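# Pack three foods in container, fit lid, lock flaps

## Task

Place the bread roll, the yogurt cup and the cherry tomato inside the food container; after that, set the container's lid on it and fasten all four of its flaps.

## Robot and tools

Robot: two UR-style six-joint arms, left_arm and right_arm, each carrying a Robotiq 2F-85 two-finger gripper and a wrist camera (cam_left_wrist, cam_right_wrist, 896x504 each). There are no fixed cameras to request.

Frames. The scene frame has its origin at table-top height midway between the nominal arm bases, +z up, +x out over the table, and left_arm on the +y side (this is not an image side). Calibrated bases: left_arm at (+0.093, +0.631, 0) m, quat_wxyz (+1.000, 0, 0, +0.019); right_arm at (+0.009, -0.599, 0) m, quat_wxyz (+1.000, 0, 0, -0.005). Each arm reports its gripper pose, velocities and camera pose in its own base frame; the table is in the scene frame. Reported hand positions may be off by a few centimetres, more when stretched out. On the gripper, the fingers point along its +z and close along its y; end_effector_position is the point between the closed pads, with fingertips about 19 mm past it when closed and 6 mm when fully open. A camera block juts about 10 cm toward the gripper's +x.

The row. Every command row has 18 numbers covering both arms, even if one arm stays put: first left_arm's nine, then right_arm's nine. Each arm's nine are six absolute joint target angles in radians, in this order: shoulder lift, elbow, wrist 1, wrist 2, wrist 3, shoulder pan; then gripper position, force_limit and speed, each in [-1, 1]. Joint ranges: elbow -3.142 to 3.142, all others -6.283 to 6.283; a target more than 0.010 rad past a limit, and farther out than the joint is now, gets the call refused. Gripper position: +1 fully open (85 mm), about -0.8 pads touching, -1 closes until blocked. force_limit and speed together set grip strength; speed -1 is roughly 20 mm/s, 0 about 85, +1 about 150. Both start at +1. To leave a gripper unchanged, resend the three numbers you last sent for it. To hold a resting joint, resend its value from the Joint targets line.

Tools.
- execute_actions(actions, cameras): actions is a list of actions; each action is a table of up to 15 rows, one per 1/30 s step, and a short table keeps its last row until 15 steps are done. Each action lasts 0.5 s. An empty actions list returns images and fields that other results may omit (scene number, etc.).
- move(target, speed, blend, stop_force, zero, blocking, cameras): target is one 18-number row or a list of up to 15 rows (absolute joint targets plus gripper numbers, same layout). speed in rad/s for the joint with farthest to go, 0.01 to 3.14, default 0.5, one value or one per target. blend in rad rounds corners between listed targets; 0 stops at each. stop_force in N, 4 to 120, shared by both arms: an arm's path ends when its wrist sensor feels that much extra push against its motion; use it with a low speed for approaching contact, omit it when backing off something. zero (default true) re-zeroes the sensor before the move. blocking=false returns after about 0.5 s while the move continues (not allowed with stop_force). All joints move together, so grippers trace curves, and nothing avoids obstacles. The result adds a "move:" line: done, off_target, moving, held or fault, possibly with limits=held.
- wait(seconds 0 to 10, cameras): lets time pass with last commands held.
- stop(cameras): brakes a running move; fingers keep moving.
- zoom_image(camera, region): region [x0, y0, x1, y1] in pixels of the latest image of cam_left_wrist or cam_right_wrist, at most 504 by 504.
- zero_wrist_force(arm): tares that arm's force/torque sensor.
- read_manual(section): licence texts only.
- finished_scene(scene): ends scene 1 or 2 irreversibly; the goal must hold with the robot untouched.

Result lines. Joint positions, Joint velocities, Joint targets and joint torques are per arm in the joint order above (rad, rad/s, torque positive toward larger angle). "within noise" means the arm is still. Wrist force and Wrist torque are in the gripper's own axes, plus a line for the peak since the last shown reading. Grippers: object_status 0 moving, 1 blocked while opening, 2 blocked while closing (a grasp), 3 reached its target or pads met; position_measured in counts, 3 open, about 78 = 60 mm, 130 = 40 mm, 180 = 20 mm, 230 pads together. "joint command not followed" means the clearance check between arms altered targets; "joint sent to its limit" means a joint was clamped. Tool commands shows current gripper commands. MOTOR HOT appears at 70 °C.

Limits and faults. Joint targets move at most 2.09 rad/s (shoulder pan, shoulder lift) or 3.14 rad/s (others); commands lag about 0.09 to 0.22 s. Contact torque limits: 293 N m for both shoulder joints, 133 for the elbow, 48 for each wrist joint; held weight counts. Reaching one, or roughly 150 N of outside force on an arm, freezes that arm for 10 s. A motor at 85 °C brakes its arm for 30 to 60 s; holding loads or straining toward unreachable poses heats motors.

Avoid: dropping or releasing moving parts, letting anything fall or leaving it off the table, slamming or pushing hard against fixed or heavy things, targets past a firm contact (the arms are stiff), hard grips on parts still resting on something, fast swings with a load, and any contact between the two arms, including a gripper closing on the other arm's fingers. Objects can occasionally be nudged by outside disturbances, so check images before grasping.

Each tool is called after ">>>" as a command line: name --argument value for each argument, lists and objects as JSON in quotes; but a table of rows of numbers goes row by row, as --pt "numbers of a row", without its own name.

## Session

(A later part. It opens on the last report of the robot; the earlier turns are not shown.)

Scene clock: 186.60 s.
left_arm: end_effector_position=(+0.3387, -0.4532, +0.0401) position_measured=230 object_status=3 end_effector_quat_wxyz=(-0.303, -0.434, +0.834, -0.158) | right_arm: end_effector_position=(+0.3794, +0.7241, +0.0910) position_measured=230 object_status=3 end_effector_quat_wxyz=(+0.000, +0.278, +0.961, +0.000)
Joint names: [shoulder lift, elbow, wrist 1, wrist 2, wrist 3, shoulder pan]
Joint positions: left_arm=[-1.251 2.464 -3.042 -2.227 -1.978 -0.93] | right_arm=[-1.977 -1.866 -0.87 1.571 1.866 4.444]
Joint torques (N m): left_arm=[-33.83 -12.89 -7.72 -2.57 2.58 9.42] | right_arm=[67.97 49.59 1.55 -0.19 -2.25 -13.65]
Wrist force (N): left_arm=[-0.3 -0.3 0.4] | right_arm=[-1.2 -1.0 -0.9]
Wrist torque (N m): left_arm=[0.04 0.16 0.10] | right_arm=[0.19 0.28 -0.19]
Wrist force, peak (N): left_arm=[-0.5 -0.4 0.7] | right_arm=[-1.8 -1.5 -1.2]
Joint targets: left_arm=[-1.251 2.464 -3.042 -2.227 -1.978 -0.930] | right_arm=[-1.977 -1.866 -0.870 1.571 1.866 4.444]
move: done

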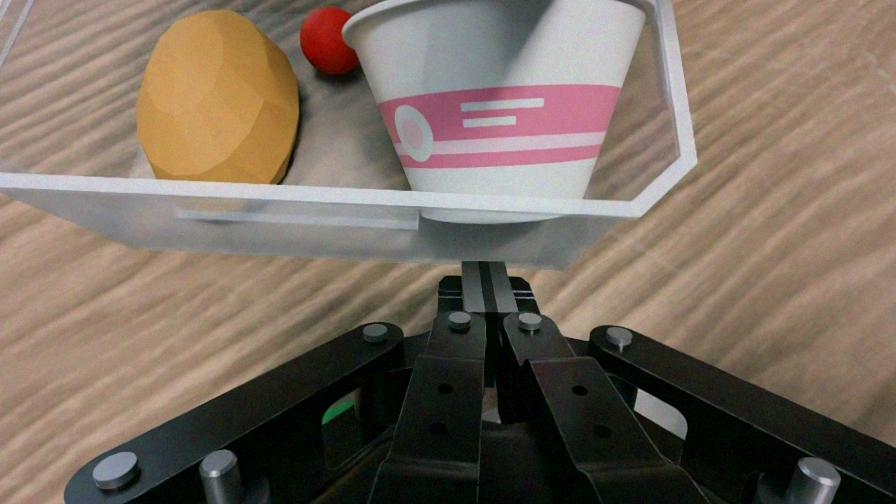

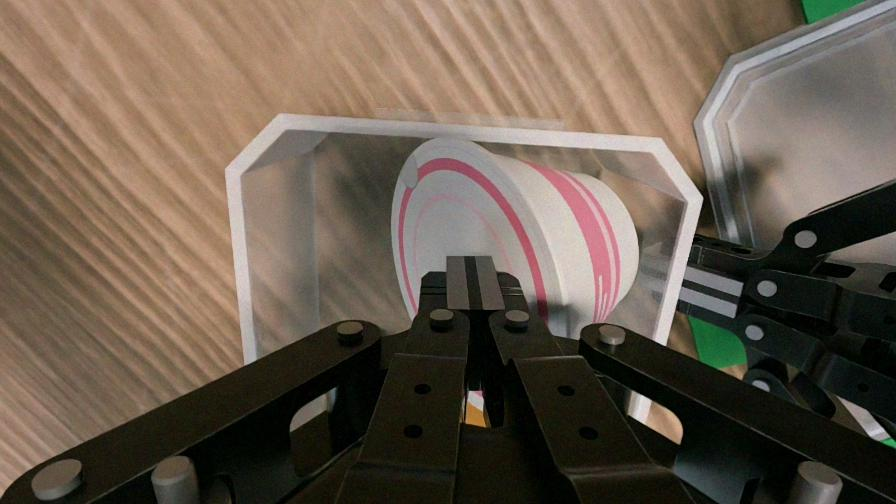

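>>> move --target '[-1.2513,2.4644,-3.0416,-2.2274,-1.978,-0.9304,-1,-1,-1,-2.0037,-1.8237,-0.885,1.5708,1.8586,4.4373,-1,-0.99,-1]' --cameras '["cam_left_wrist","cam_right_wrist"]' --speed 0.03 --stop_force 12

Scene clock: 188.63 s.
left_arm: end_effector_position=(+0.3387, -0.4531, +0.0401) position_measured=230 object_status=3 end_effector_quat_wxyz=(-0.303, -0.434, +0.834, -0.158) | right_arm: end_effector_position=(+0.3842, +0.7319, +0.0910) position_measured=230 object_status=3 end_effector_quat_wxyz=(+0.000, +0.278, +0.961, +0.000)
Joint names: [shoulder lift, elbow, wrist 1, wrist 2, wrist 3, shoulder pan]
Joint positions: left_arm=[-1.251 2.464 -3.042 -2.227 -1.978 -0.93] | right_arm=[-1.989 -1.846 -0.877 1.571 1.862 4.441]
Joint torques (N m): left_arm=[-32.07 -21.96 -7.65 -1.87 2.44 -5.93] | right_arm=[85.58 32.65 10.04 -0.41 1.94 16.46]
Wrist force (N): left_arm=[-7.4 -1.9 -7.2] | right_arm=[0.9 -13.0 -8.4]
Wrist torque (N m): left_arm=[0.04 0.09 0.12] | right_arm=[0.31 0.37 -0.22]
Wrist force, peak (N): left_arm=[-10.4 -2.1 -11.8] | right_arm=[-0.2 -18.4 -13.3]
Joint targets: left_arm=[-1.251 2.464 -3.042 -2.227 -1.978 -0.930] | right_arm=[-1.989 -1.846 -0.877 1.571 1.862 4.441]
move: contact (right_arm); right_arm: the elbow is farthest, 0.023 rad from its target

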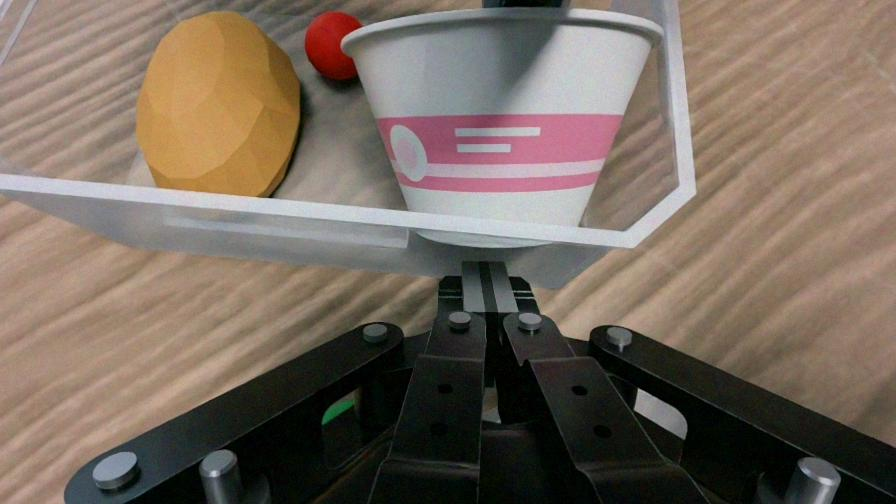

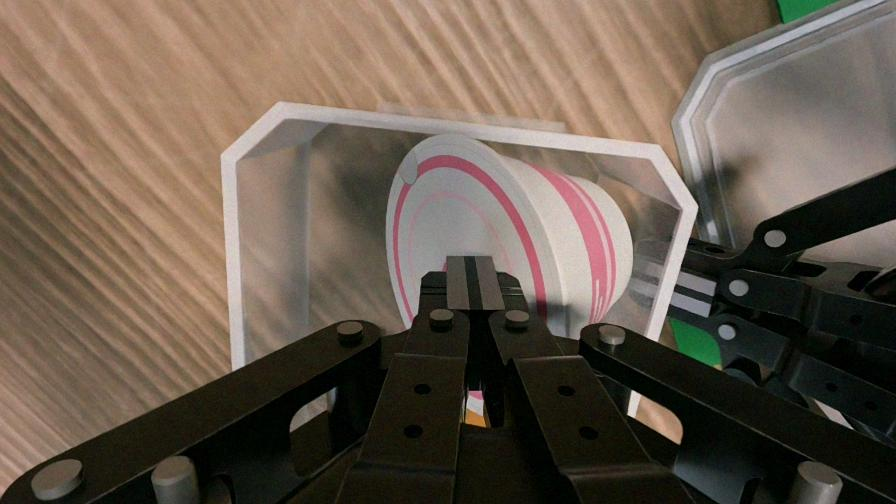

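>>> move --pt "-1.2513 2.4644 -3.0416 -2.2274 -1.978 -0.9304 -1 -1 -1 -1.9763 -1.8395 -0.8966 1.5708 1.862 4.441 -1 -0.99 -1" --pt "-1.2513 2.4644 -3.0416 -2.2274 -1.978 -0.9304 -1 -1 -1 -2.0047 -1.7953 -0.9124 1.5708 1.8552 4.4339 -1 -0.99 -1" --cameras '["cam_left_wrist","cam_right_wrist"]' --speed '[0.03,0.02]' --stop_force 15

Scene clock: 192.53 s.
left_arm: end_effector_position=(+0.3387, -0.4532, +0.0401) position_measured=230 object_status=3 end_effector_quat_wxyz=(-0.303, -0.434, +0.834, -0.158) | right_arm: end_effector_position=(+0.3919, +0.7440, +0.1030) position_measured=230 object_status=3 end_effector_quat_wxyz=(+0.000, +0.278, +0.961, +0.000)
Joint names: [shoulder lift, elbow, wrist 1, wrist 2, wrist 3, shoulder pan]
Joint positions: left_arm=[-1.251 2.464 -3.042 -2.227 -1.978 -0.93] | right_arm=[-1.996 -1.809 -0.907 1.571 1.857 4.436]
Joint torques (N m): left_arm=[-35.12 -27.62 -7.52 -1.48 2.51 -14.57] | right_arm=[89.03 29.81 7.91 -0.35 0.68 15.37]
Wrist force (N): left_arm=[-1.2 -0.5 -1.3] | right_arm=[-0.3 -4.2 -5.0]
Wrist torque (N m): left_arm=[0.02 0.11 0.11] | right_arm=[0.13 0.30 -0.19]
Wrist force, peak (N): left_arm=[-7.6 -1.8 -7.3] | right_arm=[1.0 -14.0 -9.9]
Joint targets: left_arm=[-1.251 2.464 -3.042 -2.227 -1.978 -0.930] | right_arm=[-1.996 -1.809 -0.907 1.571 1.857 4.436]
move: held (right_arm; a check stopped the path); path passed 1 of 2 targets; limits=held; right_arm: the elbow is farthest, 0.014 rad from its target
joint command not followed: on one or more control steps a check withheld the commanded joint targets of the right arm, and it was not sent them on those steps.
cause: the commanded joint targets, or the way to them, would bring a part of the robot too close to another arm (this arm's gripper and the left arm's gripper, 5 mm apart when this arm was first held).

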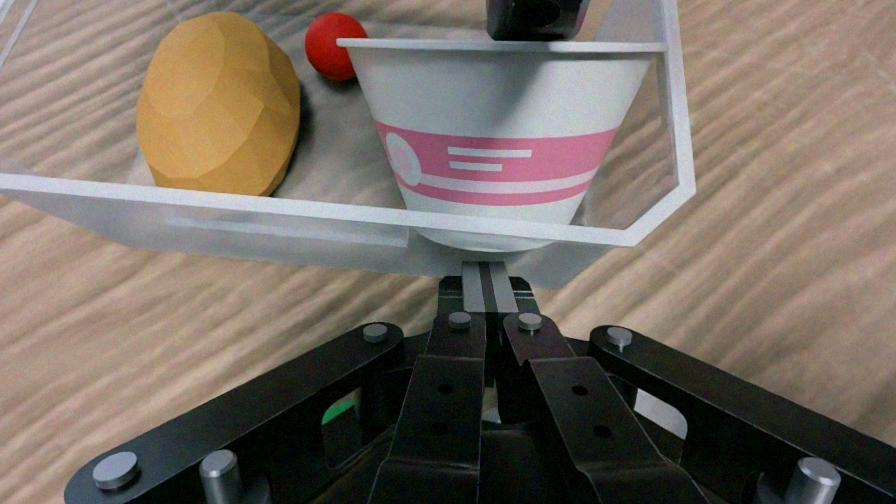

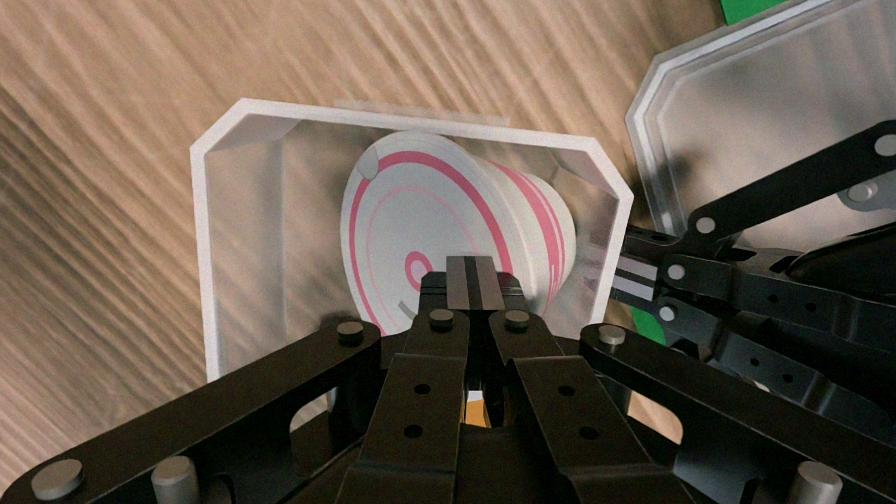

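>>> move --pt "-1.2513 2.4644 -3.0416 -2.2274 -1.978 -0.9304 -1 -1 -1 -1.9103 -1.9668 -0.8353 1.5708 1.8852 4.4639 -1 -0.99 -1" --pt "-1.2513 2.4644 -3.0416 -2.2274 -1.978 -0.9304 -1 -1 -1 -1.845 -1.9263 -0.9411 1.5708 1.8852 4.4639 -1 -0.99 -1" --pt "-1.2513 2.4644 -3.0416 -2.2274 -1.978 -0.9304 -1 -1 -1 -1.8364 -2.1395 -0.2375 1.4051 3.4355 4.4856 -1 -0.99 -1" --pt "-1.2513 2.4644 -3.0416 -2.2274 -1.978 -0.9304 -1 -1 -1 -1.9328 -2.1689 -0.1117 1.4051 3.4355 4.4856 -1 -0.99 -1" --cameras '["cam_left_wrist","cam_right_wrist"]' --speed '[0.06,0.3,0.6,0.1]'

Scene clock: 201.80 s.
left_arm: end_effector_position=(+0.3387, -0.4532, +0.0401) position_measured=230 object_status=3 end_effector_quat_wxyz=(-0.303, -0.434, +0.834, -0.158) | right_arm: end_effector_position=(+0.3916, +0.7142, +0.0970) position_measured=230 object_status=3 end_effector_quat_wxyz=(-0.125, +0.846, +0.466, +0.227)
Joint names: [shoulder lift, elbow, wrist 1, wrist 2, wrist 3, shoulder pan]
Joint positions: left_arm=[-1.251 2.464 -3.042 -2.227 -1.978 -0.93] | right_arm=[-1.933 -2.169 -0.112 1.405 3.436 4.486]
Joint torques (N m): left_arm=[-30.6 -26.8 -7.63 0.83 2.71 -6.02] | right_arm=[52.92 22.26 8.14 1.45 1.87 17.03]
Wrist force (N): left_arm=[-0.2 -0.6 0.5] | right_arm=[-0.2 -0.7 1.2]
Wrist torque (N m): left_arm=[-0.01 0.14 0.10] | right_arm=[0.09 -0.04 -0.13]
Wrist force, peak (N): left_arm=[-2.6 -0.5 -0.7] | right_arm=[19.0 2.3 -21.3]
Joint targets: left_arm=[-1.251 2.464 -3.042 -2.227 -1.978 -0.930] | right_arm=[-1.933 -2.169 -0.112 1.405 3.436 4.486]
move: done

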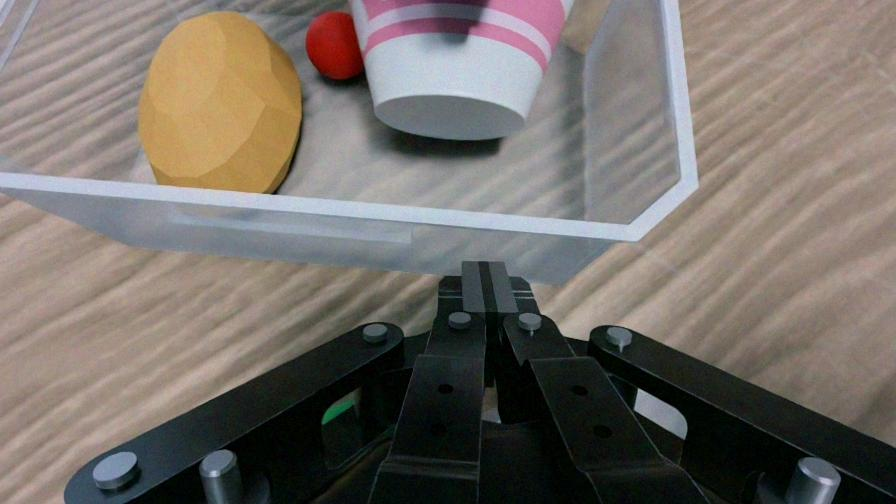

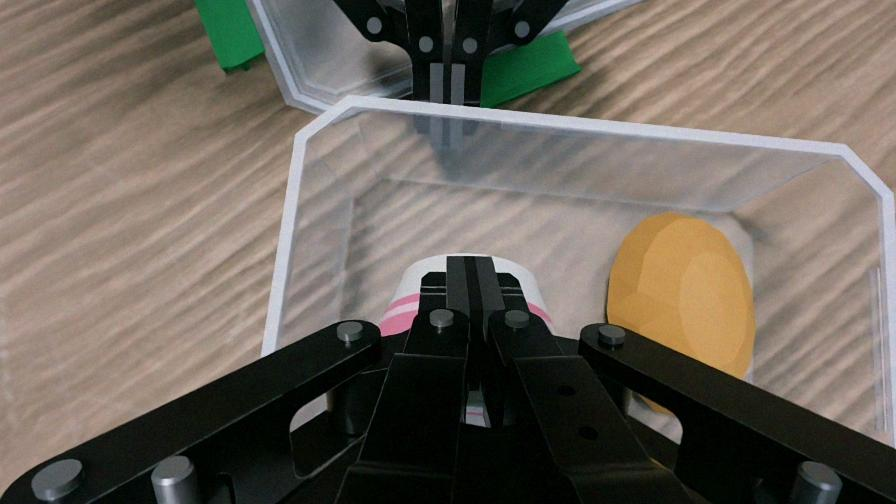

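>>> move --target '[-1.2513,2.4644,-3.0416,-2.2274,-1.978,-0.9304,-1,-1,-1,-1.8364,-2.1395,-0.2375,1.4051,3.4355,4.4856,-1,-0.99,-1]' --cameras '["cam_left_wrist","cam_right_wrist"]' --speed 0.1

Scene clock: 203.80 s.
left_arm: end_effector_position=(+0.3387, -0.4532, +0.0401) position_measured=230 object_status=3 end_effector_quat_wxyz=(-0.303, -0.434, +0.834, -0.158) | right_arm: end_effector_position=(+0.3916, +0.7142, +0.1599) position_measured=230 object_status=3 end_effector_quat_wxyz=(-0.125, +0.846, +0.466, +0.227)
Joint names: [shoulder lift, elbow, wrist 1, wrist 2, wrist 3, shoulder pan]
Joint positions: left_arm=[-1.251 2.464 -3.042 -2.227 -1.978 -0.93] | right_arm=[-1.837 -2.14 -0.237 1.405 3.436 4.486]
Joint torques (N m): left_arm=[-31.36 -26.36 -7.63 1.23 2.63 -6.8] | right_arm=[76.83 47.11 2.6 0.92 1.52 2.64]
Wrist force (N): left_arm=[0.0 -0.1 0.4] | right_arm=[0.4 -0.9 0.9]
Wrist torque (N m): left_arm=[0.07 0.10 0.10] | right_arm=[-0.01 -0.06 -0.17]
Wrist force, peak (N): left_arm=[-0.2 -0.4 0.8] | right_arm=[0.1 -1.3 1.0]
Joint targets: left_arm=[-1.251 2.464 -3.042 -2.227 -1.978 -0.930] | right_arm=[-1.836 -2.140 -0.237 1.405 3.436 4.486]
move: done

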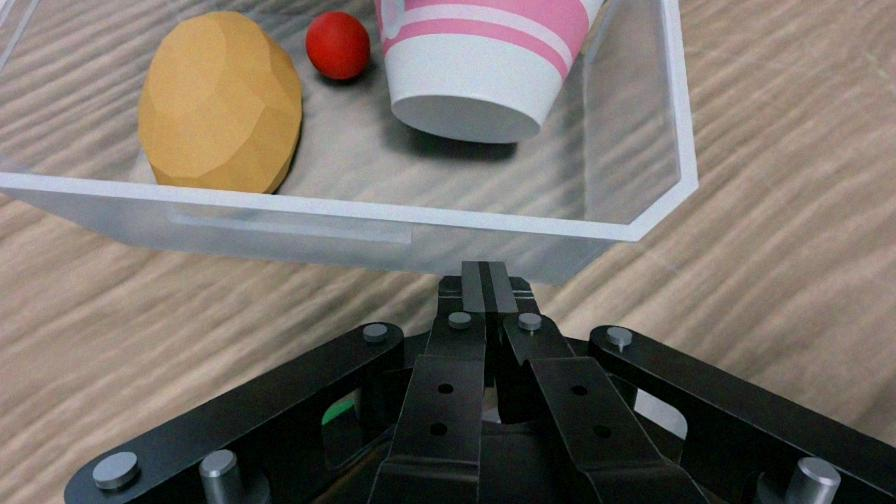

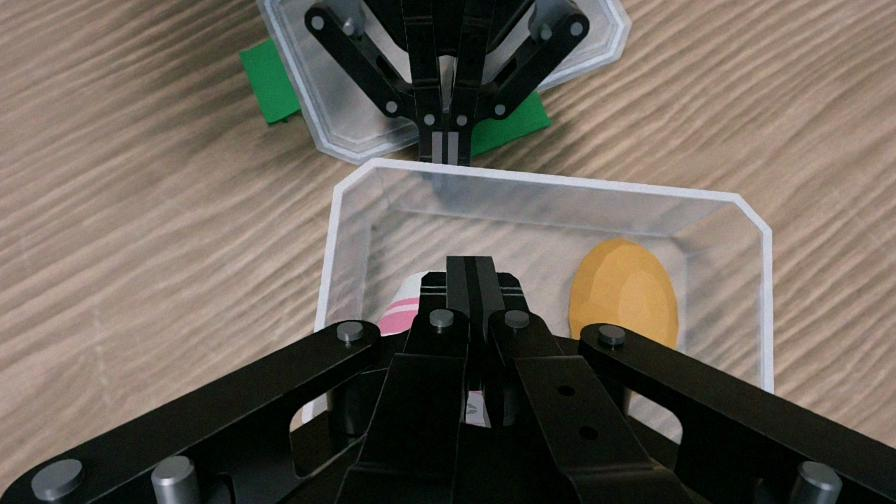

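>>> move --pt "-1.4758 2.422 -2.7747 -2.2274 -1.978 -0.9304 -1 -1 -1 -1.845 -1.9263 -0.9411 1.5708 1.8852 4.4639 -1 -0.99 -1" --pt "-1.6886 2.252 -2.1342 -1.5708 -2.2596 -1.2997 1 -1 -1 -1.4446 -2.0632 -1.2046 1.5708 3.0435 4.2792 -1 -0.99 -1" --cameras '["cam_left_wrist"]' --speed '[0.4,0.6]'

Scene clock: 215.50 s.
left_arm: end_effector_position=(+0.3100, -0.4650, +0.2000) position_measured=3 object_status=0 end_effector_quat_wxyz=(+0.000, -0.462, +0.887, +0.000) | right_arm: end_effector_position=(+0.4000, +0.4500, +0.2999) position_measured=230 object_status=3 end_effector_quat_wxyz=(+0.000, +0.815, +0.579, +0.000)
Joint names: [shoulder lift, elbow, wrist 1, wrist 2, wrist 3, shoulder pan]
Joint positions: left_arm=[-1.689 2.252 -2.134 -1.571 -2.26 -1.3] | right_arm=[-1.445 -2.063 -1.205 1.571 3.044 4.279]
Joint torques (N m): left_arm=[-38.63 -48.73 -0.66 3.01 -2.7 -15.03] | right_arm=[50.01 38.67 2.03 -0.4 1.94 -14.87]
Wrist force (N): left_arm=[0.0 0.0 0.3] | right_arm=[0.2 -1.7 0.0]
Wrist torque (N m): left_arm=[-0.11 0.32 0.30] | right_arm=[-0.16 0.04 -0.38]
Wrist force, peak (N): left_arm=[-1.6 -0.2 1.2] | right_arm=[0.5 -0.5 2.3]
Joint targets: left_arm=[-1.689 2.252 -2.134 -1.571 -2.260 -1.300] | right_arm=[-1.445 -2.063 -1.205 1.571 3.043 4.279]
move: done
Images, in order (width x height): cam_left_wrist 896x504.

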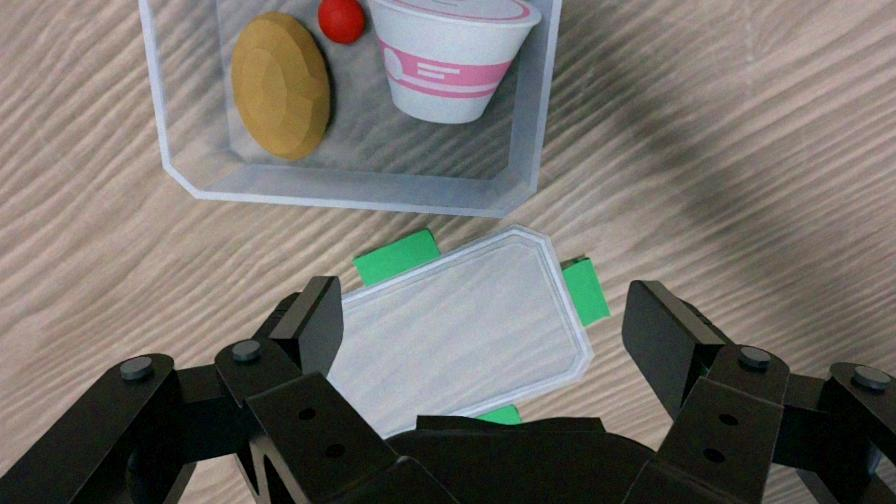

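>>> move --pt "-1.5087 2.2557 -2.3178 -1.5708 -2.2511 -1.3784 0.85 -1 -1 -1.4446 -2.0632 -1.2046 1.5708 3.0435 4.2792 -1 -0.99 -1" --pt "-1.4083 2.3019 -2.4644 -1.5708 -2.2511 -1.3784 0.85 -1 -1 -1.4446 -2.0632 -1.2046 1.5708 3.0435 4.2792 -1 -0.99 -1" --cameras '["cam_left_wrist"]' --speed '[0.4,0.05]' --stop_force 6

Scene clock: 220.57 s.
left_arm: end_effector_position=(+0.2813, -0.5332, +0.0560) position_measured=22 object_status=3 end_effector_quat_wxyz=(+0.000, -0.423, +0.906, +0.000) | right_arm: end_effector_position=(+0.4000, +0.4500, +0.2999) position_measured=230 object_status=3 end_effector_quat_wxyz=(+0.000, +0.815, +0.579, +0.000)
Joint names: [shoulder lift, elbow, wrist 1, wrist 2, wrist 3, shoulder pan]
Joint positions: left_arm=[-1.408 2.302 -2.464 -1.571 -2.251 -1.378] | right_arm=[-1.445 -2.063 -1.205 1.571 3.044 4.279]
Joint torques (N m): left_arm=[-28.72 -24.05 -7.22 -1.67 2.49 -12.42] | right_arm=[49.31 37.97 2.06 0.07 1.55 -11.06]
Wrist force (N): left_arm=[0.3 -1.8 -0.7] | right_arm=[-0.3 -1.4 0.2]
Wrist torque (N m): left_arm=[-0.18 0.29 0.16] | right_arm=[-0.11 0.13 -0.37]
Wrist force, peak (N): left_arm=[1.8 -0.7 1.7] | right_arm=[-0.4 -2.2 0.4]
Joint targets: left_arm=[-1.408 2.302 -2.464 -1.571 -2.251 -1.378] | right_arm=[-1.445 -2.063 -1.205 1.571 3.043 4.279]
move: done
Images, in order (width x height): cam_left_wrist 896x504.

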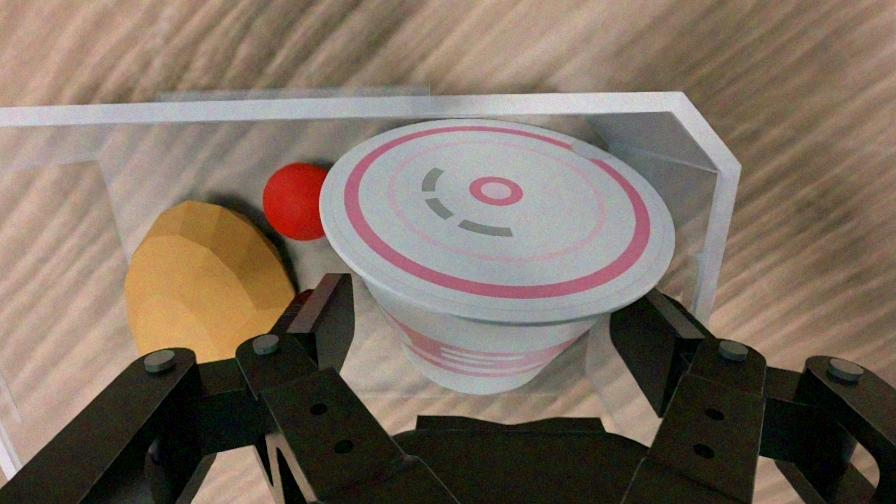

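>>> move --pt "-1.3886 2.2764 -2.4586 -1.5708 -2.2352 -1.3625 0.85 -1 -1 -1.4446 -2.0632 -1.2046 1.5708 3.0435 4.2792 -1 -0.99 -1" --pt "-1.358 2.2866 -2.4994 -1.5708 -2.2352 -1.3625 0.85 -1 -1 -1.4446 -2.0632 -1.2046 1.5708 3.0435 4.2792 -1 -0.99 -1" --cameras '["cam_left_wrist"]' --speed '[0.03,0.03]' --stop_force 8

Scene clock: 223.70 s.
left_arm: end_effector_position=(+0.2927, -0.5428, +0.0380) position_measured=22 object_status=3 end_effector_quat_wxyz=(+0.000, -0.423, +0.906, +0.000) | right_arm: end_effector_position=(+0.4000, +0.4500, +0.2999) position_measured=230 object_status=3 end_effector_quat_wxyz=(+0.000, +0.815, +0.579, +0.000)
Joint names: [shoulder lift, elbow, wrist 1, wrist 2, wrist 3, shoulder pan]
Joint positions: left_arm=[-1.358 2.287 -2.499 -1.571 -2.235 -1.362] | right_arm=[-1.445 -2.063 -1.205 1.571 3.044 4.279]
Joint torques (N m): left_arm=[-34.27 -23.84 -7.71 -3.54 3.07 14.56] | right_arm=[50.93 39.69 2 -0.13 2.01 -15.19]
Wrist force (N): left_arm=[-0.1 -0.1 0.0] | right_arm=[-0.8 -1.9 0.0]
Wrist torque (N m): left_arm=[-0.11 0.33 0.14] | right_arm=[-0.19 0.20 -0.37]
Wrist force, peak (N): left_arm=[0.2 -1.8 -0.2] | right_arm=[-0.1 -2.4 -0.1]
Joint targets: left_arm=[-1.358 2.287 -2.499 -1.571 -2.235 -1.362] | right_arm=[-1.445 -2.063 -1.205 1.571 3.043 4.279]
move: done
Images, in order (width x height): cam_left_wrist 896x504.

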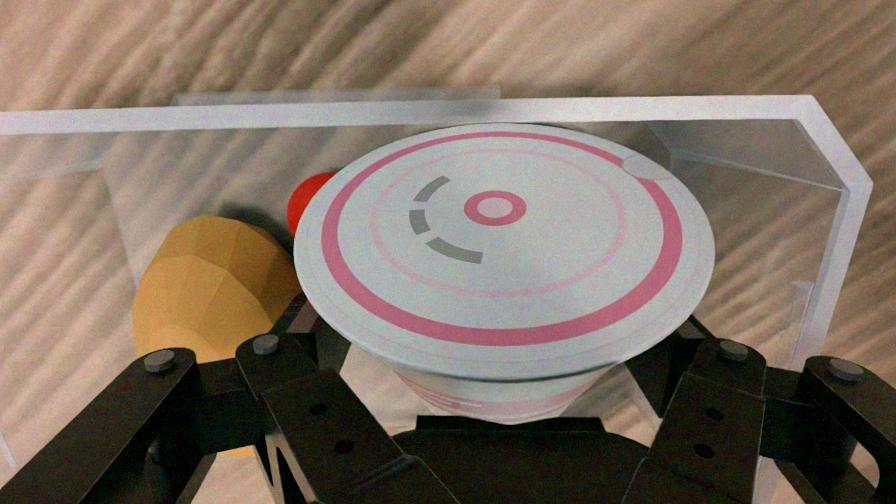

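>>> move --target '[-1.358,2.2866,-2.4994,-1.5708,-2.2352,-1.3625,-1,-1,-1,-1.4446,-2.0632,-1.2046,1.5708,3.0435,4.2792,-1,-0.99,-1]' --cameras '["cam_left_wrist"]'

Scene clock: 224.43 s.
left_arm: end_effector_position=(+0.2927, -0.5428, +0.0380) position_measured=37 object_status=0 end_effector_quat_wxyz=(+0.000, -0.423, +0.906, +0.000) | right_arm: end_effector_position=(+0.4000, +0.4500, +0.2999) position_measured=230 object_status=3 end_effector_quat_wxyz=(+0.000, +0.815, +0.579, +0.000)
Joint names: [shoulder lift, elbow, wrist 1, wrist 2, wrist 3, shoulder pan]
Joint positions: left_arm=[-1.358 2.287 -2.499 -1.571 -2.235 -1.362] | right_arm=[-1.445 -2.063 -1.205 1.571 3.044 4.279]
Joint torques (N m): left_arm=[-31.48 -23.89 -6.46 -2.72 2.95 14.77] | right_arm=[49.01 39.23 1.67 -0.53 1.49 -11.2]
Wrist force (N): left_arm=[-0.6 3.6 -14.7] | right_arm=[0.1 -1.7 -0.1]
Wrist torque (N m): left_arm=[-0.32 0.41 0.16] | right_arm=[-0.15 0.06 -0.37]
Wrist force, peak (N): left_arm=[-0.7 3.5 -15.1] | right_arm=[-0.2 -2.1 0.1]
Joint targets: left_arm=[-1.358 2.287 -2.499 -1.571 -2.235 -1.362] | right_arm=[-1.445 -2.063 -1.205 1.571 3.043 4.279]
move: done
Images, in order (width x height): cam_left_wrist 896x504.

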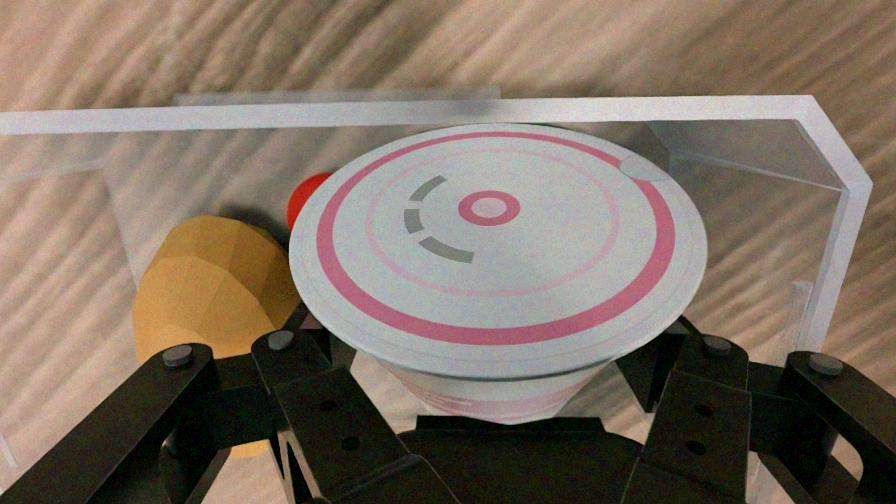

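>>> wait --seconds 0.5

Scene clock: 225.00 s.
left_arm: end_effector_position=(+0.2927, -0.5428, +0.0380) position_measured=37 object_status=2 end_effector_quat_wxyz=(+0.000, -0.423, +0.906, +0.000) | right_arm: end_effector_position=(+0.4000, +0.4500, +0.2999) position_measured=230 object_status=3 end_effector_quat_wxyz=(+0.000, +0.815, +0.579, +0.000)
Joint names: [shoulder lift, elbow, wrist 1, wrist 2, wrist 3, shoulder pan]
Joint positions: left_arm=[-1.358 2.287 -2.499 -1.571 -2.235 -1.362] | right_arm=[-1.445 -2.063 -1.205 1.571 3.044 4.279]
Joint torques (N m): left_arm=[-34.07 -23.92 -5.55 -0.96 2.84 12.59] | right_arm=[49.81 39.11 1.82 -0.31 2.14 -14.52]
Wrist force (N): left_arm=[-1.0 3.5 -14.5] | right_arm=[-0.1 -1.2 0.1]
Wrist torque (N m): left_arm=[-0.34 0.45 0.16] | right_arm=[-0.07 0.09 -0.37]
Wrist force, peak (N): left_arm=[-0.9 3.5 -15.0] | right_arm=[-0.5 -1.9 -0.5]
Joint targets: left_arm=[-1.358 2.287 -2.499 -1.571 -2.235 -1.362] | right_arm=[-1.445 -2.063 -1.205 1.571 3.043 4.279]
Tool commands: left_gripper/position=-1.0 left_gripper/force_limit=-1.0 left_gripper/speed=-1.0 right_gripper/position=-1.0 right_gripper/force_limit=-0.99 right_gripper/speed=-1.0
wait: 0.50 s; at rest by 0.10 s

>>> move --target '[-1.5004,2.223,-2.2934,-1.5708,-2.2352,-1.3625,-1,-1,-1,-1.4446,-2.0632,-1.2046,1.5708,3.0435,4.2792,-1,-0.99,-1]' --cameras '["cam_left_wrist"]' --speed 0.1

Scene clock: 228.03 s.
left_arm: end_effector_position=(+0.2927, -0.5429, +0.1299) position_measured=37 object_status=2 end_effector_quat_wxyz=(+0.000, -0.423, +0.906, +0.000) | right_arm: end_effector_position=(+0.4000, +0.4500, +0.2999) position_measured=230 object_status=3 end_effector_quat_wxyz=(+0.000, +0.815, +0.579, +0.000)
Joint names: [shoulder lift, elbow, wrist 1, wrist 2, wrist 3, shoulder pan]
Joint positions: left_arm=[-1.5 2.223 -2.294 -1.571 -2.235 -1.362] | right_arm=[-1.445 -2.063 -1.205 1.571 3.044 4.279]
Joint torques (N m): left_arm=[-49.14 -45.88 -0.48 3.23 2.72 12.95] | right_arm=[50.29 39.05 2.22 -0.17 1.3 -12.78]
Wrist force (N): left_arm=[-0.1 -0.2 1.5] | right_arm=[-0.1 -1.5 -0.4]
Wrist torque (N m): left_arm=[-0.12 0.30 0.13] | right_arm=[-0.13 0.10 -0.37]
Wrist force, peak (N): left_arm=[-0.7 3.9 -15.0] | right_arm=[-0.4 -2.2 -0.2]
Joint targets: left_arm=[-1.500 2.223 -2.293 -1.571 -2.235 -1.362] | right_arm=[-1.445 -2.063 -1.205 1.571 3.043 4.279]
move: done
Images, in order (width x height): cam_left_wrist 896x504.

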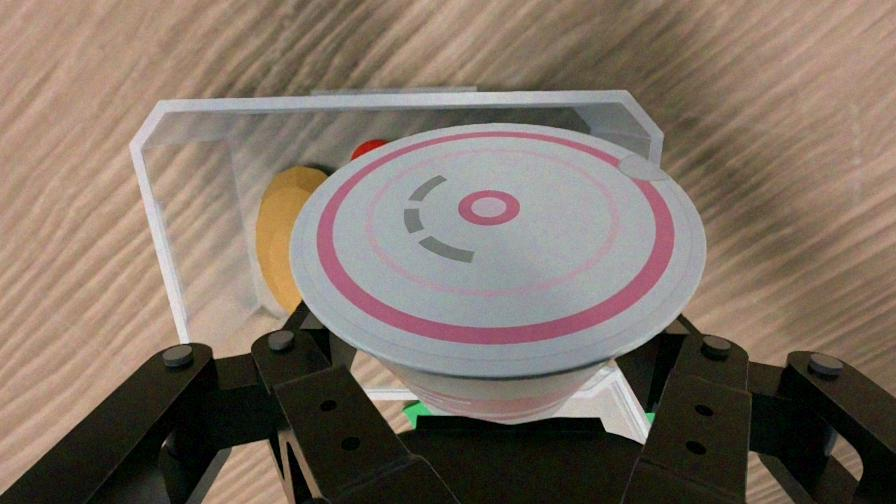

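>>> move --target '[-1.3665,2.3876,-2.9671,-2.2987,-2.1054,-1.057,-1,-1,-1,-1.4446,-2.0632,-1.2046,1.5708,3.0435,4.2792,-1,-0.99,-1]' --cameras '["cam_left_wrist"]' --speed 0.2

Scene clock: 233.37 s.
left_arm: end_effector_position=(+0.2880, -0.5403, +0.1400) position_measured=37 object_status=2 end_effector_quat_wxyz=(-0.351, -0.402, +0.828, -0.171) | right_arm: end_effector_position=(+0.4000, +0.4500, +0.2999) position_measured=230 object_status=3 end_effector_quat_wxyz=(+0.000, +0.815, +0.579, +0.000)
Joint names: [shoulder lift, elbow, wrist 1, wrist 2, wrist 3, shoulder pan]
Joint positions: left_arm=[-1.367 2.388 -2.967 -2.299 -2.105 -1.057] | right_arm=[-1.445 -2.063 -1.205 1.571 3.044 4.279]
Joint torques (N m): left_arm=[-29.38 -21.66 -7.67 -5.83 2.6 12.87] | right_arm=[48.69 39.67 1.9 -0.17 1.2 -11.62]
Wrist force (N): left_arm=[-1.1 -0.2 1.7] | right_arm=[-0.2 -1.5 0.1]
Wrist torque (N m): left_arm=[0.06 0.08 0.11] | right_arm=[-0.12 0.12 -0.37]
Wrist force, peak (N): left_arm=[-1.2 -0.5 2.3] | right_arm=[-0.6 -2.3 0.0]
Joint targets: left_arm=[-1.367 2.388 -2.967 -2.299 -2.105 -1.057] | right_arm=[-1.445 -2.063 -1.205 1.571 3.043 4.279]
move: done
Images, in order (width x height): cam_left_wrist 896x504.

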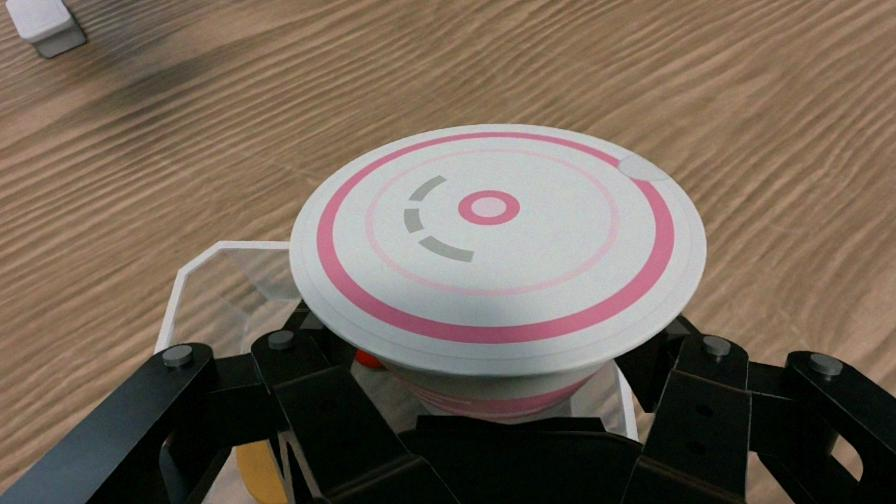

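>>> move --pt "-1.2265 2.4096 -3.1291 -2.2987 -2.1054 -1.057 -1 -1 -1 -1.4446 -2.0632 -1.2046 1.5708 3.0435 4.2792 -1 -0.99 -1" --pt "-1.1622 2.4136 -3.1974 -2.2987 -2.1054 -1.057 -1 -1 -1 -1.4446 -2.0632 -1.2046 1.5708 3.0435 4.2792 -1 -0.99 -1" --speed '[0.1,0.03]' --stop_force 6 --cameras '["cam_left_wrist"]'

Scene clock: 239.03 s.
left_arm: end_effector_position=(+0.2880, -0.5404, +0.0511) position_measured=37 object_status=2 end_effector_quat_wxyz=(-0.352, -0.402, +0.828, -0.171) | right_arm: end_effector_position=(+0.4000, +0.4500, +0.2999) position_measured=230 object_status=3 end_effector_quat_wxyz=(+0.000, +0.815, +0.579, +0.000)
Joint names: [shoulder lift, elbow, wrist 1, wrist 2, wrist 3, shoulder pan]
Joint positions: left_arm=[-1.172 2.413 -3.187 -2.299 -2.105 -1.057] | right_arm=[-1.445 -2.063 -1.205 1.571 3.044 4.279]
Joint torques (N m): left_arm=[-54.17 -23 -0.34 0.11 2.9 6.51] | right_arm=[51.81 39.97 2.21 0.26 1.37 -12.74]
Wrist force (N): left_arm=[1.6 -0.5 -2.5] | right_arm=[-0.1 -1.6 0.4]
Wrist torque (N m): left_arm=[-0.16 0.00 -0.18] | right_arm=[-0.14 0.10 -0.38]
Wrist force, peak (N): left_arm=[8.3 0.2 -10.4] | right_arm=[-0.6 -2.2 0.1]
Joint targets: left_arm=[-1.172 2.413 -3.187 -2.299 -2.105 -1.057] | right_arm=[-1.445 -2.063 -1.205 1.571 3.043 4.279]
move: contact (left_arm); path passed 1 of 2 targets
Images, in order (width x height): cam_left_wrist 896x504.

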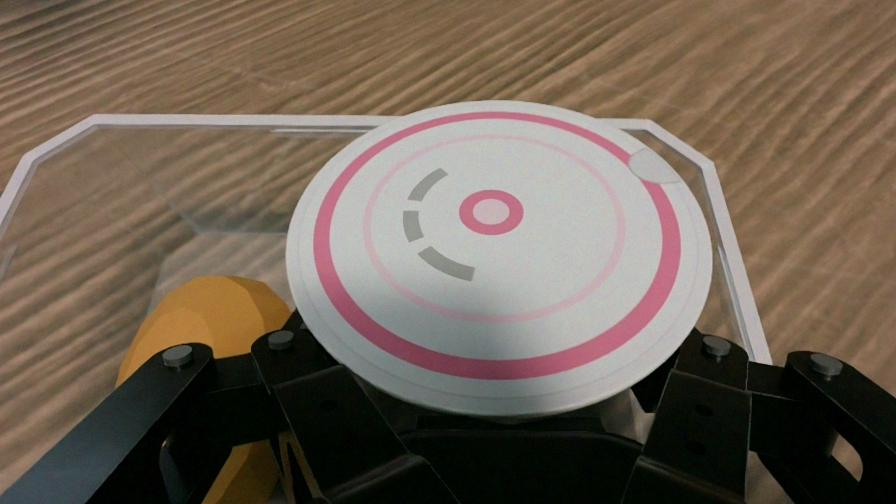

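>>> move --target '[-1.172,2.413,-3.187,-2.299,-2.105,-1.057,0.87,-1,-1,-1.4446,-2.0632,-1.2046,1.5708,3.0435,4.2792,-1,-0.99,-1]' --cameras '["cam_left_wrist"]'

>>> wait --seconds 0.5 --cameras '["cam_left_wrist"]'

Scene clock: 239.77 s.
left_arm: end_effector_position=(+0.2880, -0.5404, +0.0513) position_measured=20 object_status=0 end_effector_quat_wxyz=(-0.352, -0.402, +0.828, -0.171) | right_arm: end_effector_position=(+0.4000, +0.4500, +0.2999) position_measured=230 object_status=3 end_effector_quat_wxyz=(+0.000, +0.815, +0.579, +0.000)
Joint names: [shoulder lift, elbow, wrist 1, wrist 2, wrist 3, shoulder pan]
Joint positions: left_arm=[-1.172 2.413 -3.187 -2.299 -2.105 -1.057] | right_arm=[-1.445 -2.063 -1.205 1.571 3.044 4.279]
Joint torques (N m): left_arm=[-57.21 -24.01 -0.9 -5.59 3.01 7.25] | right_arm=[52.45 39.53 2.04 0.01 1.61 -12.8]
Wrist force (N): left_arm=[-2.0 -0.2 1.6] | right_arm=[-0.1 -1.8 0.0]
Wrist torque (N m): left_arm=[0.06 0.16 0.09] | right_arm=[-0.18 0.10 -0.37]
Wrist force, peak (N): left_arm=[3.0 -0.7 -3.6] | right_arm=[0.3 -2.0 0.0]
Joint targets: left_arm=[-1.172 2.413 -3.187 -2.299 -2.105 -1.057] | right_arm=[-1.445 -2.063 -1.205 1.571 3.043 4.279]
move: done
Images, in order (width x height): cam_left_wrist 896x504.

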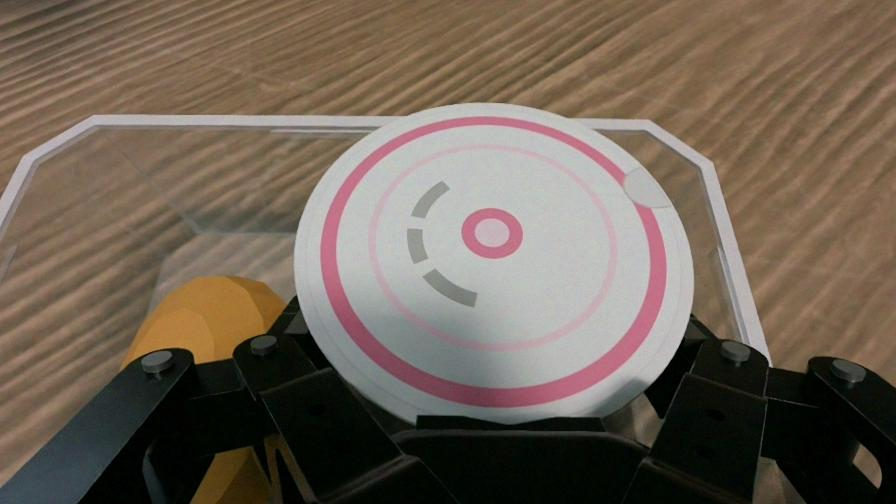

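Scene clock: 240.27 s.
left_arm: end_effector_position=(+0.2880, -0.5404, +0.0513) position_measured=20 object_status=3 end_effector_quat_wxyz=(-0.352, -0.402, +0.828, -0.171) | right_arm: end_effector_position=(+0.4000, +0.4500, +0.2999) position_measured=230 object_status=3 end_effector_quat_wxyz=(+0.000, +0.815, +0.579, +0.000)
Joint names: [shoulder lift, elbow, wrist 1, wrist 2, wrist 3, shoulder pan]
Joint positions: left_arm=[-1.172 2.413 -3.187 -2.299 -2.105 -1.057] | right_arm=[-1.445 -2.063 -1.205 1.571 3.044 4.279]
Joint torques (N m): left_arm=[-58.5 -25.27 -0.73 -5.75 2.7 4.1] | right_arm=[48.16 40.23 2.21 -0.09 1.55 -14.87]
Wrist force (N): left_arm=[-1.2 0.0 1.0] | right_arm=[-0.1 -1.7 0.4]
Wrist torque (N m): left_arm=[0.10 0.17 0.10] | right_arm=[-0.16 0.11 -0.37]
Wrist force, peak (N): left_arm=[-1.8 -0.3 1.7] | right_arm=[-0.4 -2.1 0.4]
Joint targets: left_arm=[-1.172 2.413 -3.187 -2.299 -2.105 -1.057] | right_arm=[-1.445 -2.063 -1.205 1.571 3.043 4.279]
Tool commands: left_gripper/position=+0.87 left_gripper/force_limit=-1.0 left_gripper/speed=-1.0 right_gripper/position=-1.0 right_gripper/force_limit=-0.99 right_gripper/speed=-1.0
wait: 0.50 s; at rest by 0.17 s
Images, in order (width x height): cam_left_wrist 896x504.

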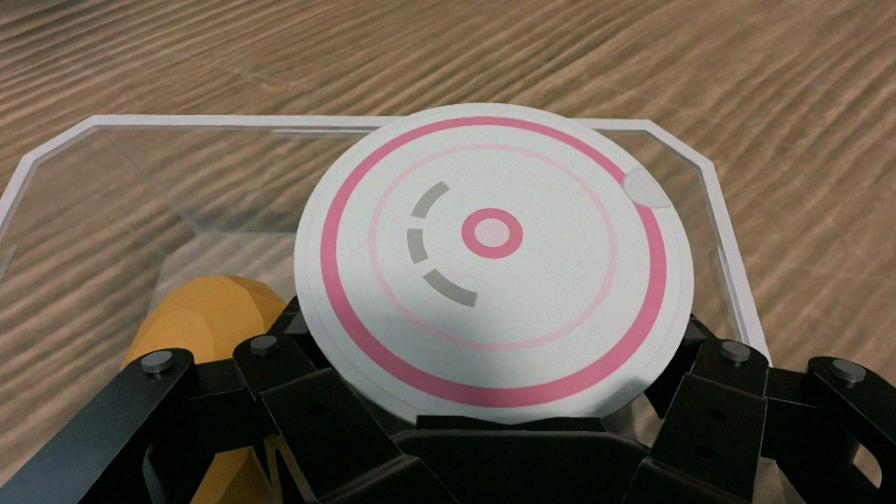

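>>> move --pt "-1.2870 2.4107 -3.0043 -2.3242 -2.0088 -0.9811 0.87 -1 -1 -1.4446 -2.0632 -1.2046 1.5708 3.0435 4.2792 -1 -0.99 -1" --pt "-1.4406 2.3749 -2.7052 -2.3538 -1.8507 -0.8638 0.87 -1 -1 -1.4446 -2.0632 -1.2046 1.5708 3.0435 4.2792 -1 -0.99 -1" --speed '[0.04,0.15]' --cameras '["cam_left_wrist"]'

Scene clock: 248.10 s.
left_arm: end_effector_position=(+0.3547, -0.4555, +0.1551) position_measured=20 object_status=3 end_effector_quat_wxyz=(-0.351, -0.402, +0.828, -0.171) | right_arm: end_effector_position=(+0.4000, +0.4500, +0.2999) position_measured=230 object_status=3 end_effector_quat_wxyz=(+0.000, +0.815, +0.579, +0.000)
Joint names: [shoulder lift, elbow, wrist 1, wrist 2, wrist 3, shoulder pan]
Joint positions: left_arm=[-1.441 2.375 -2.705 -2.354 -1.851 -0.864] | right_arm=[-1.445 -2.063 -1.205 1.571 3.044 4.279]
Joint torques (N m): left_arm=[-48.25 -38.32 -1.07 -5.77 2.69 15.79] | right_arm=[53.25 40.45 2.52 -0.56 1.17 -14.59]
Wrist force (N): left_arm=[-1.0 -0.1 1.7] | right_arm=[-0.3 -1.5 -0.3]
Wrist torque (N m): left_arm=[0.05 0.07 0.11] | right_arm=[-0.12 0.13 -0.37]
Wrist force, peak (N): left_arm=[-1.9 -0.1 1.9] | right_arm=[-0.2 -2.2 -0.4]
Joint targets: left_arm=[-1.441 2.375 -2.705 -2.354 -1.851 -0.864] | right_arm=[-1.445 -2.063 -1.205 1.571 3.043 4.279]
move: done
Images, in order (width x height): cam_left_wrist 896x504.

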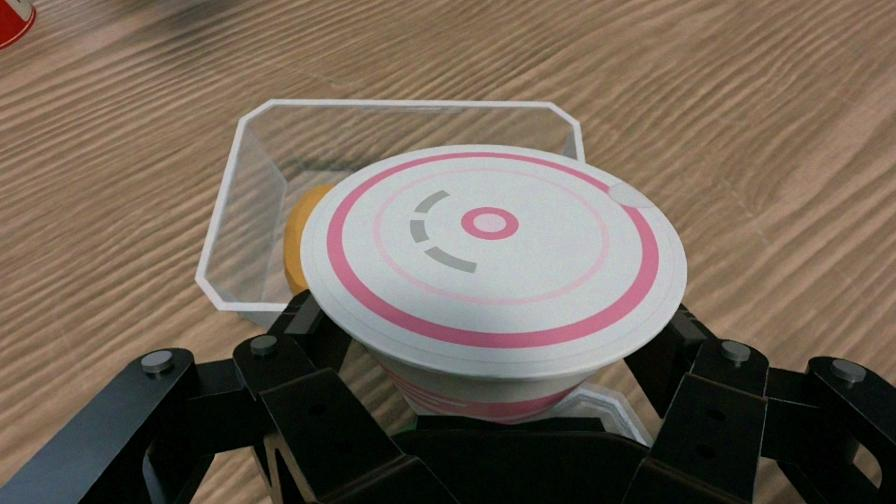

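>>> move --target '[-1.4406,2.3749,-2.7052,-2.3538,-1.8507,-0.8638,-1,-1,-1,-1.4446,-2.0632,-1.2046,1.5708,3.0435,4.2792,-1,-0.99,-1]' --cameras '["cam_left_wrist","cam_right_wrist"]'

Scene clock: 250.47 s.
left_arm: end_effector_position=(+0.3547, -0.4555, +0.1552) position_measured=27 object_status=2 end_effector_quat_wxyz=(-0.351, -0.402, +0.828, -0.171) | right_arm: end_effector_position=(+0.4000, +0.4500, +0.2999) position_measured=230 object_status=3 end_effector_quat_wxyz=(+0.000, +0.815, +0.579, +0.000)
Joint names: [shoulder lift, elbow, wrist 1, wrist 2, wrist 3, shoulder pan]
Joint positions: left_arm=[-1.441 2.375 -2.705 -2.354 -1.851 -0.864] | right_arm=[-1.445 -2.063 -1.205 1.571 3.044 4.279]
Joint torques (N m): left_arm=[-48.87 -38.61 -0.64 -5.97 2.73 15.53] | right_arm=[49.39 39.46 2.63 0.19 1.21 -12.7]
Wrist force (N): left_arm=[-1.0 -0.5 1.6] | right_arm=[-0.7 -1.9 0.5]
Wrist torque (N m): left_arm=[-0.01 0.07 0.12] | right_arm=[-0.19 0.19 -0.38]
Wrist force, peak (N): left_arm=[-1.4 -0.1 2.1] | right_arm=[-0.2 -2.1 0.0]
Joint targets: left_arm=[-1.441 2.375 -2.705 -2.354 -1.851 -0.864] | right_arm=[-1.445 -2.063 -1.205 1.571 3.043 4.279]
move: done

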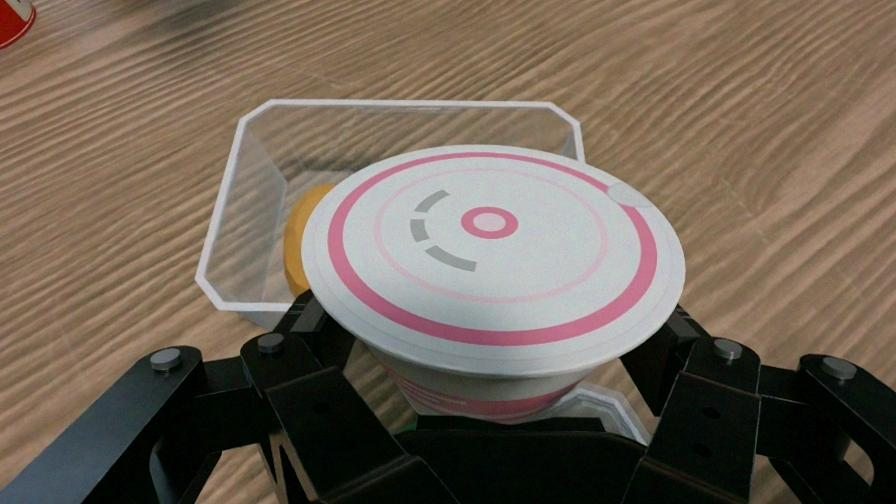

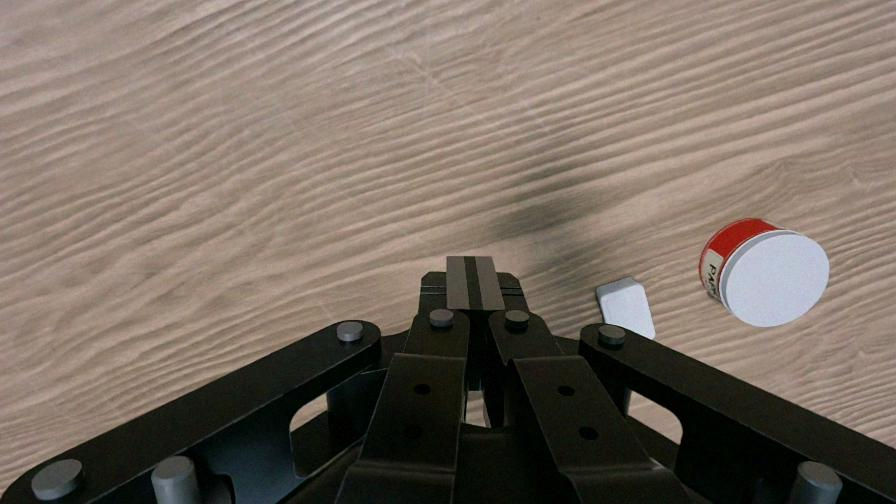

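>>> move --target '[-1.4461,2.3617,-2.7434,-2.0321,-2.1041,-1.1389,-1,-1,-1,-1.4446,-2.0632,-1.2046,1.5708,3.0435,4.2792,-1,-0.99,-1]' --speed 0.12 --cameras '["cam_left_wrist"]'

Scene clock: 254.03 s.
left_arm: end_effector_position=(+0.2967, -0.5294, +0.1200) position_measured=27 object_status=2 end_effector_quat_wxyz=(-0.233, -0.422, +0.869, -0.113) | right_arm: end_effector_position=(+0.4000, +0.4500, +0.2999) position_measured=230 object_status=3 end_effector_quat_wxyz=(+0.000, +0.815, +0.579, +0.000)
Joint names: [shoulder lift, elbow, wrist 1, wrist 2, wrist 3, shoulder pan]
Joint positions: left_arm=[-1.446 2.362 -2.743 -2.032 -2.104 -1.139] | right_arm=[-1.445 -2.063 -1.205 1.571 3.044 4.279]
Joint torques (N m): left_arm=[-49.25 -39.94 -8.19 2.09 -3.06 -18.17] | right_arm=[50.07 39.75 2.71 -0.38 1.56 -10.92]
Wrist force (N): left_arm=[-1.2 -0.1 2.0] | right_arm=[0.3 -1.6 0.4]
Wrist torque (N m): left_arm=[0.00 0.26 0.26] | right_arm=[-0.14 0.03 -0.37]
Wrist force, peak (N): left_arm=[-1.1 -0.2 2.4] | right_arm=[-0.1 -2.3 0.0]
Joint targets: left_arm=[-1.446 2.362 -2.743 -2.032 -2.104 -1.139] | right_arm=[-1.445 -2.063 -1.205 1.571 3.043 4.279]
move: done
Images, in order (width x height): cam_left_wrist 896x504.

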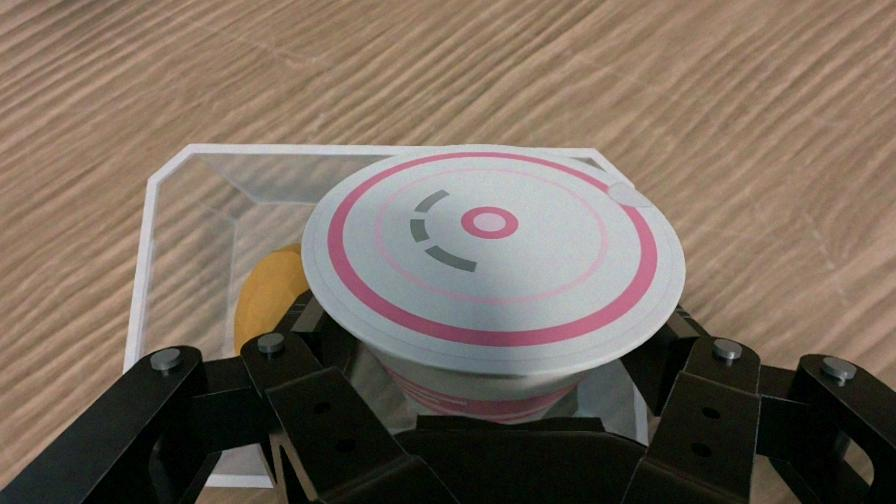

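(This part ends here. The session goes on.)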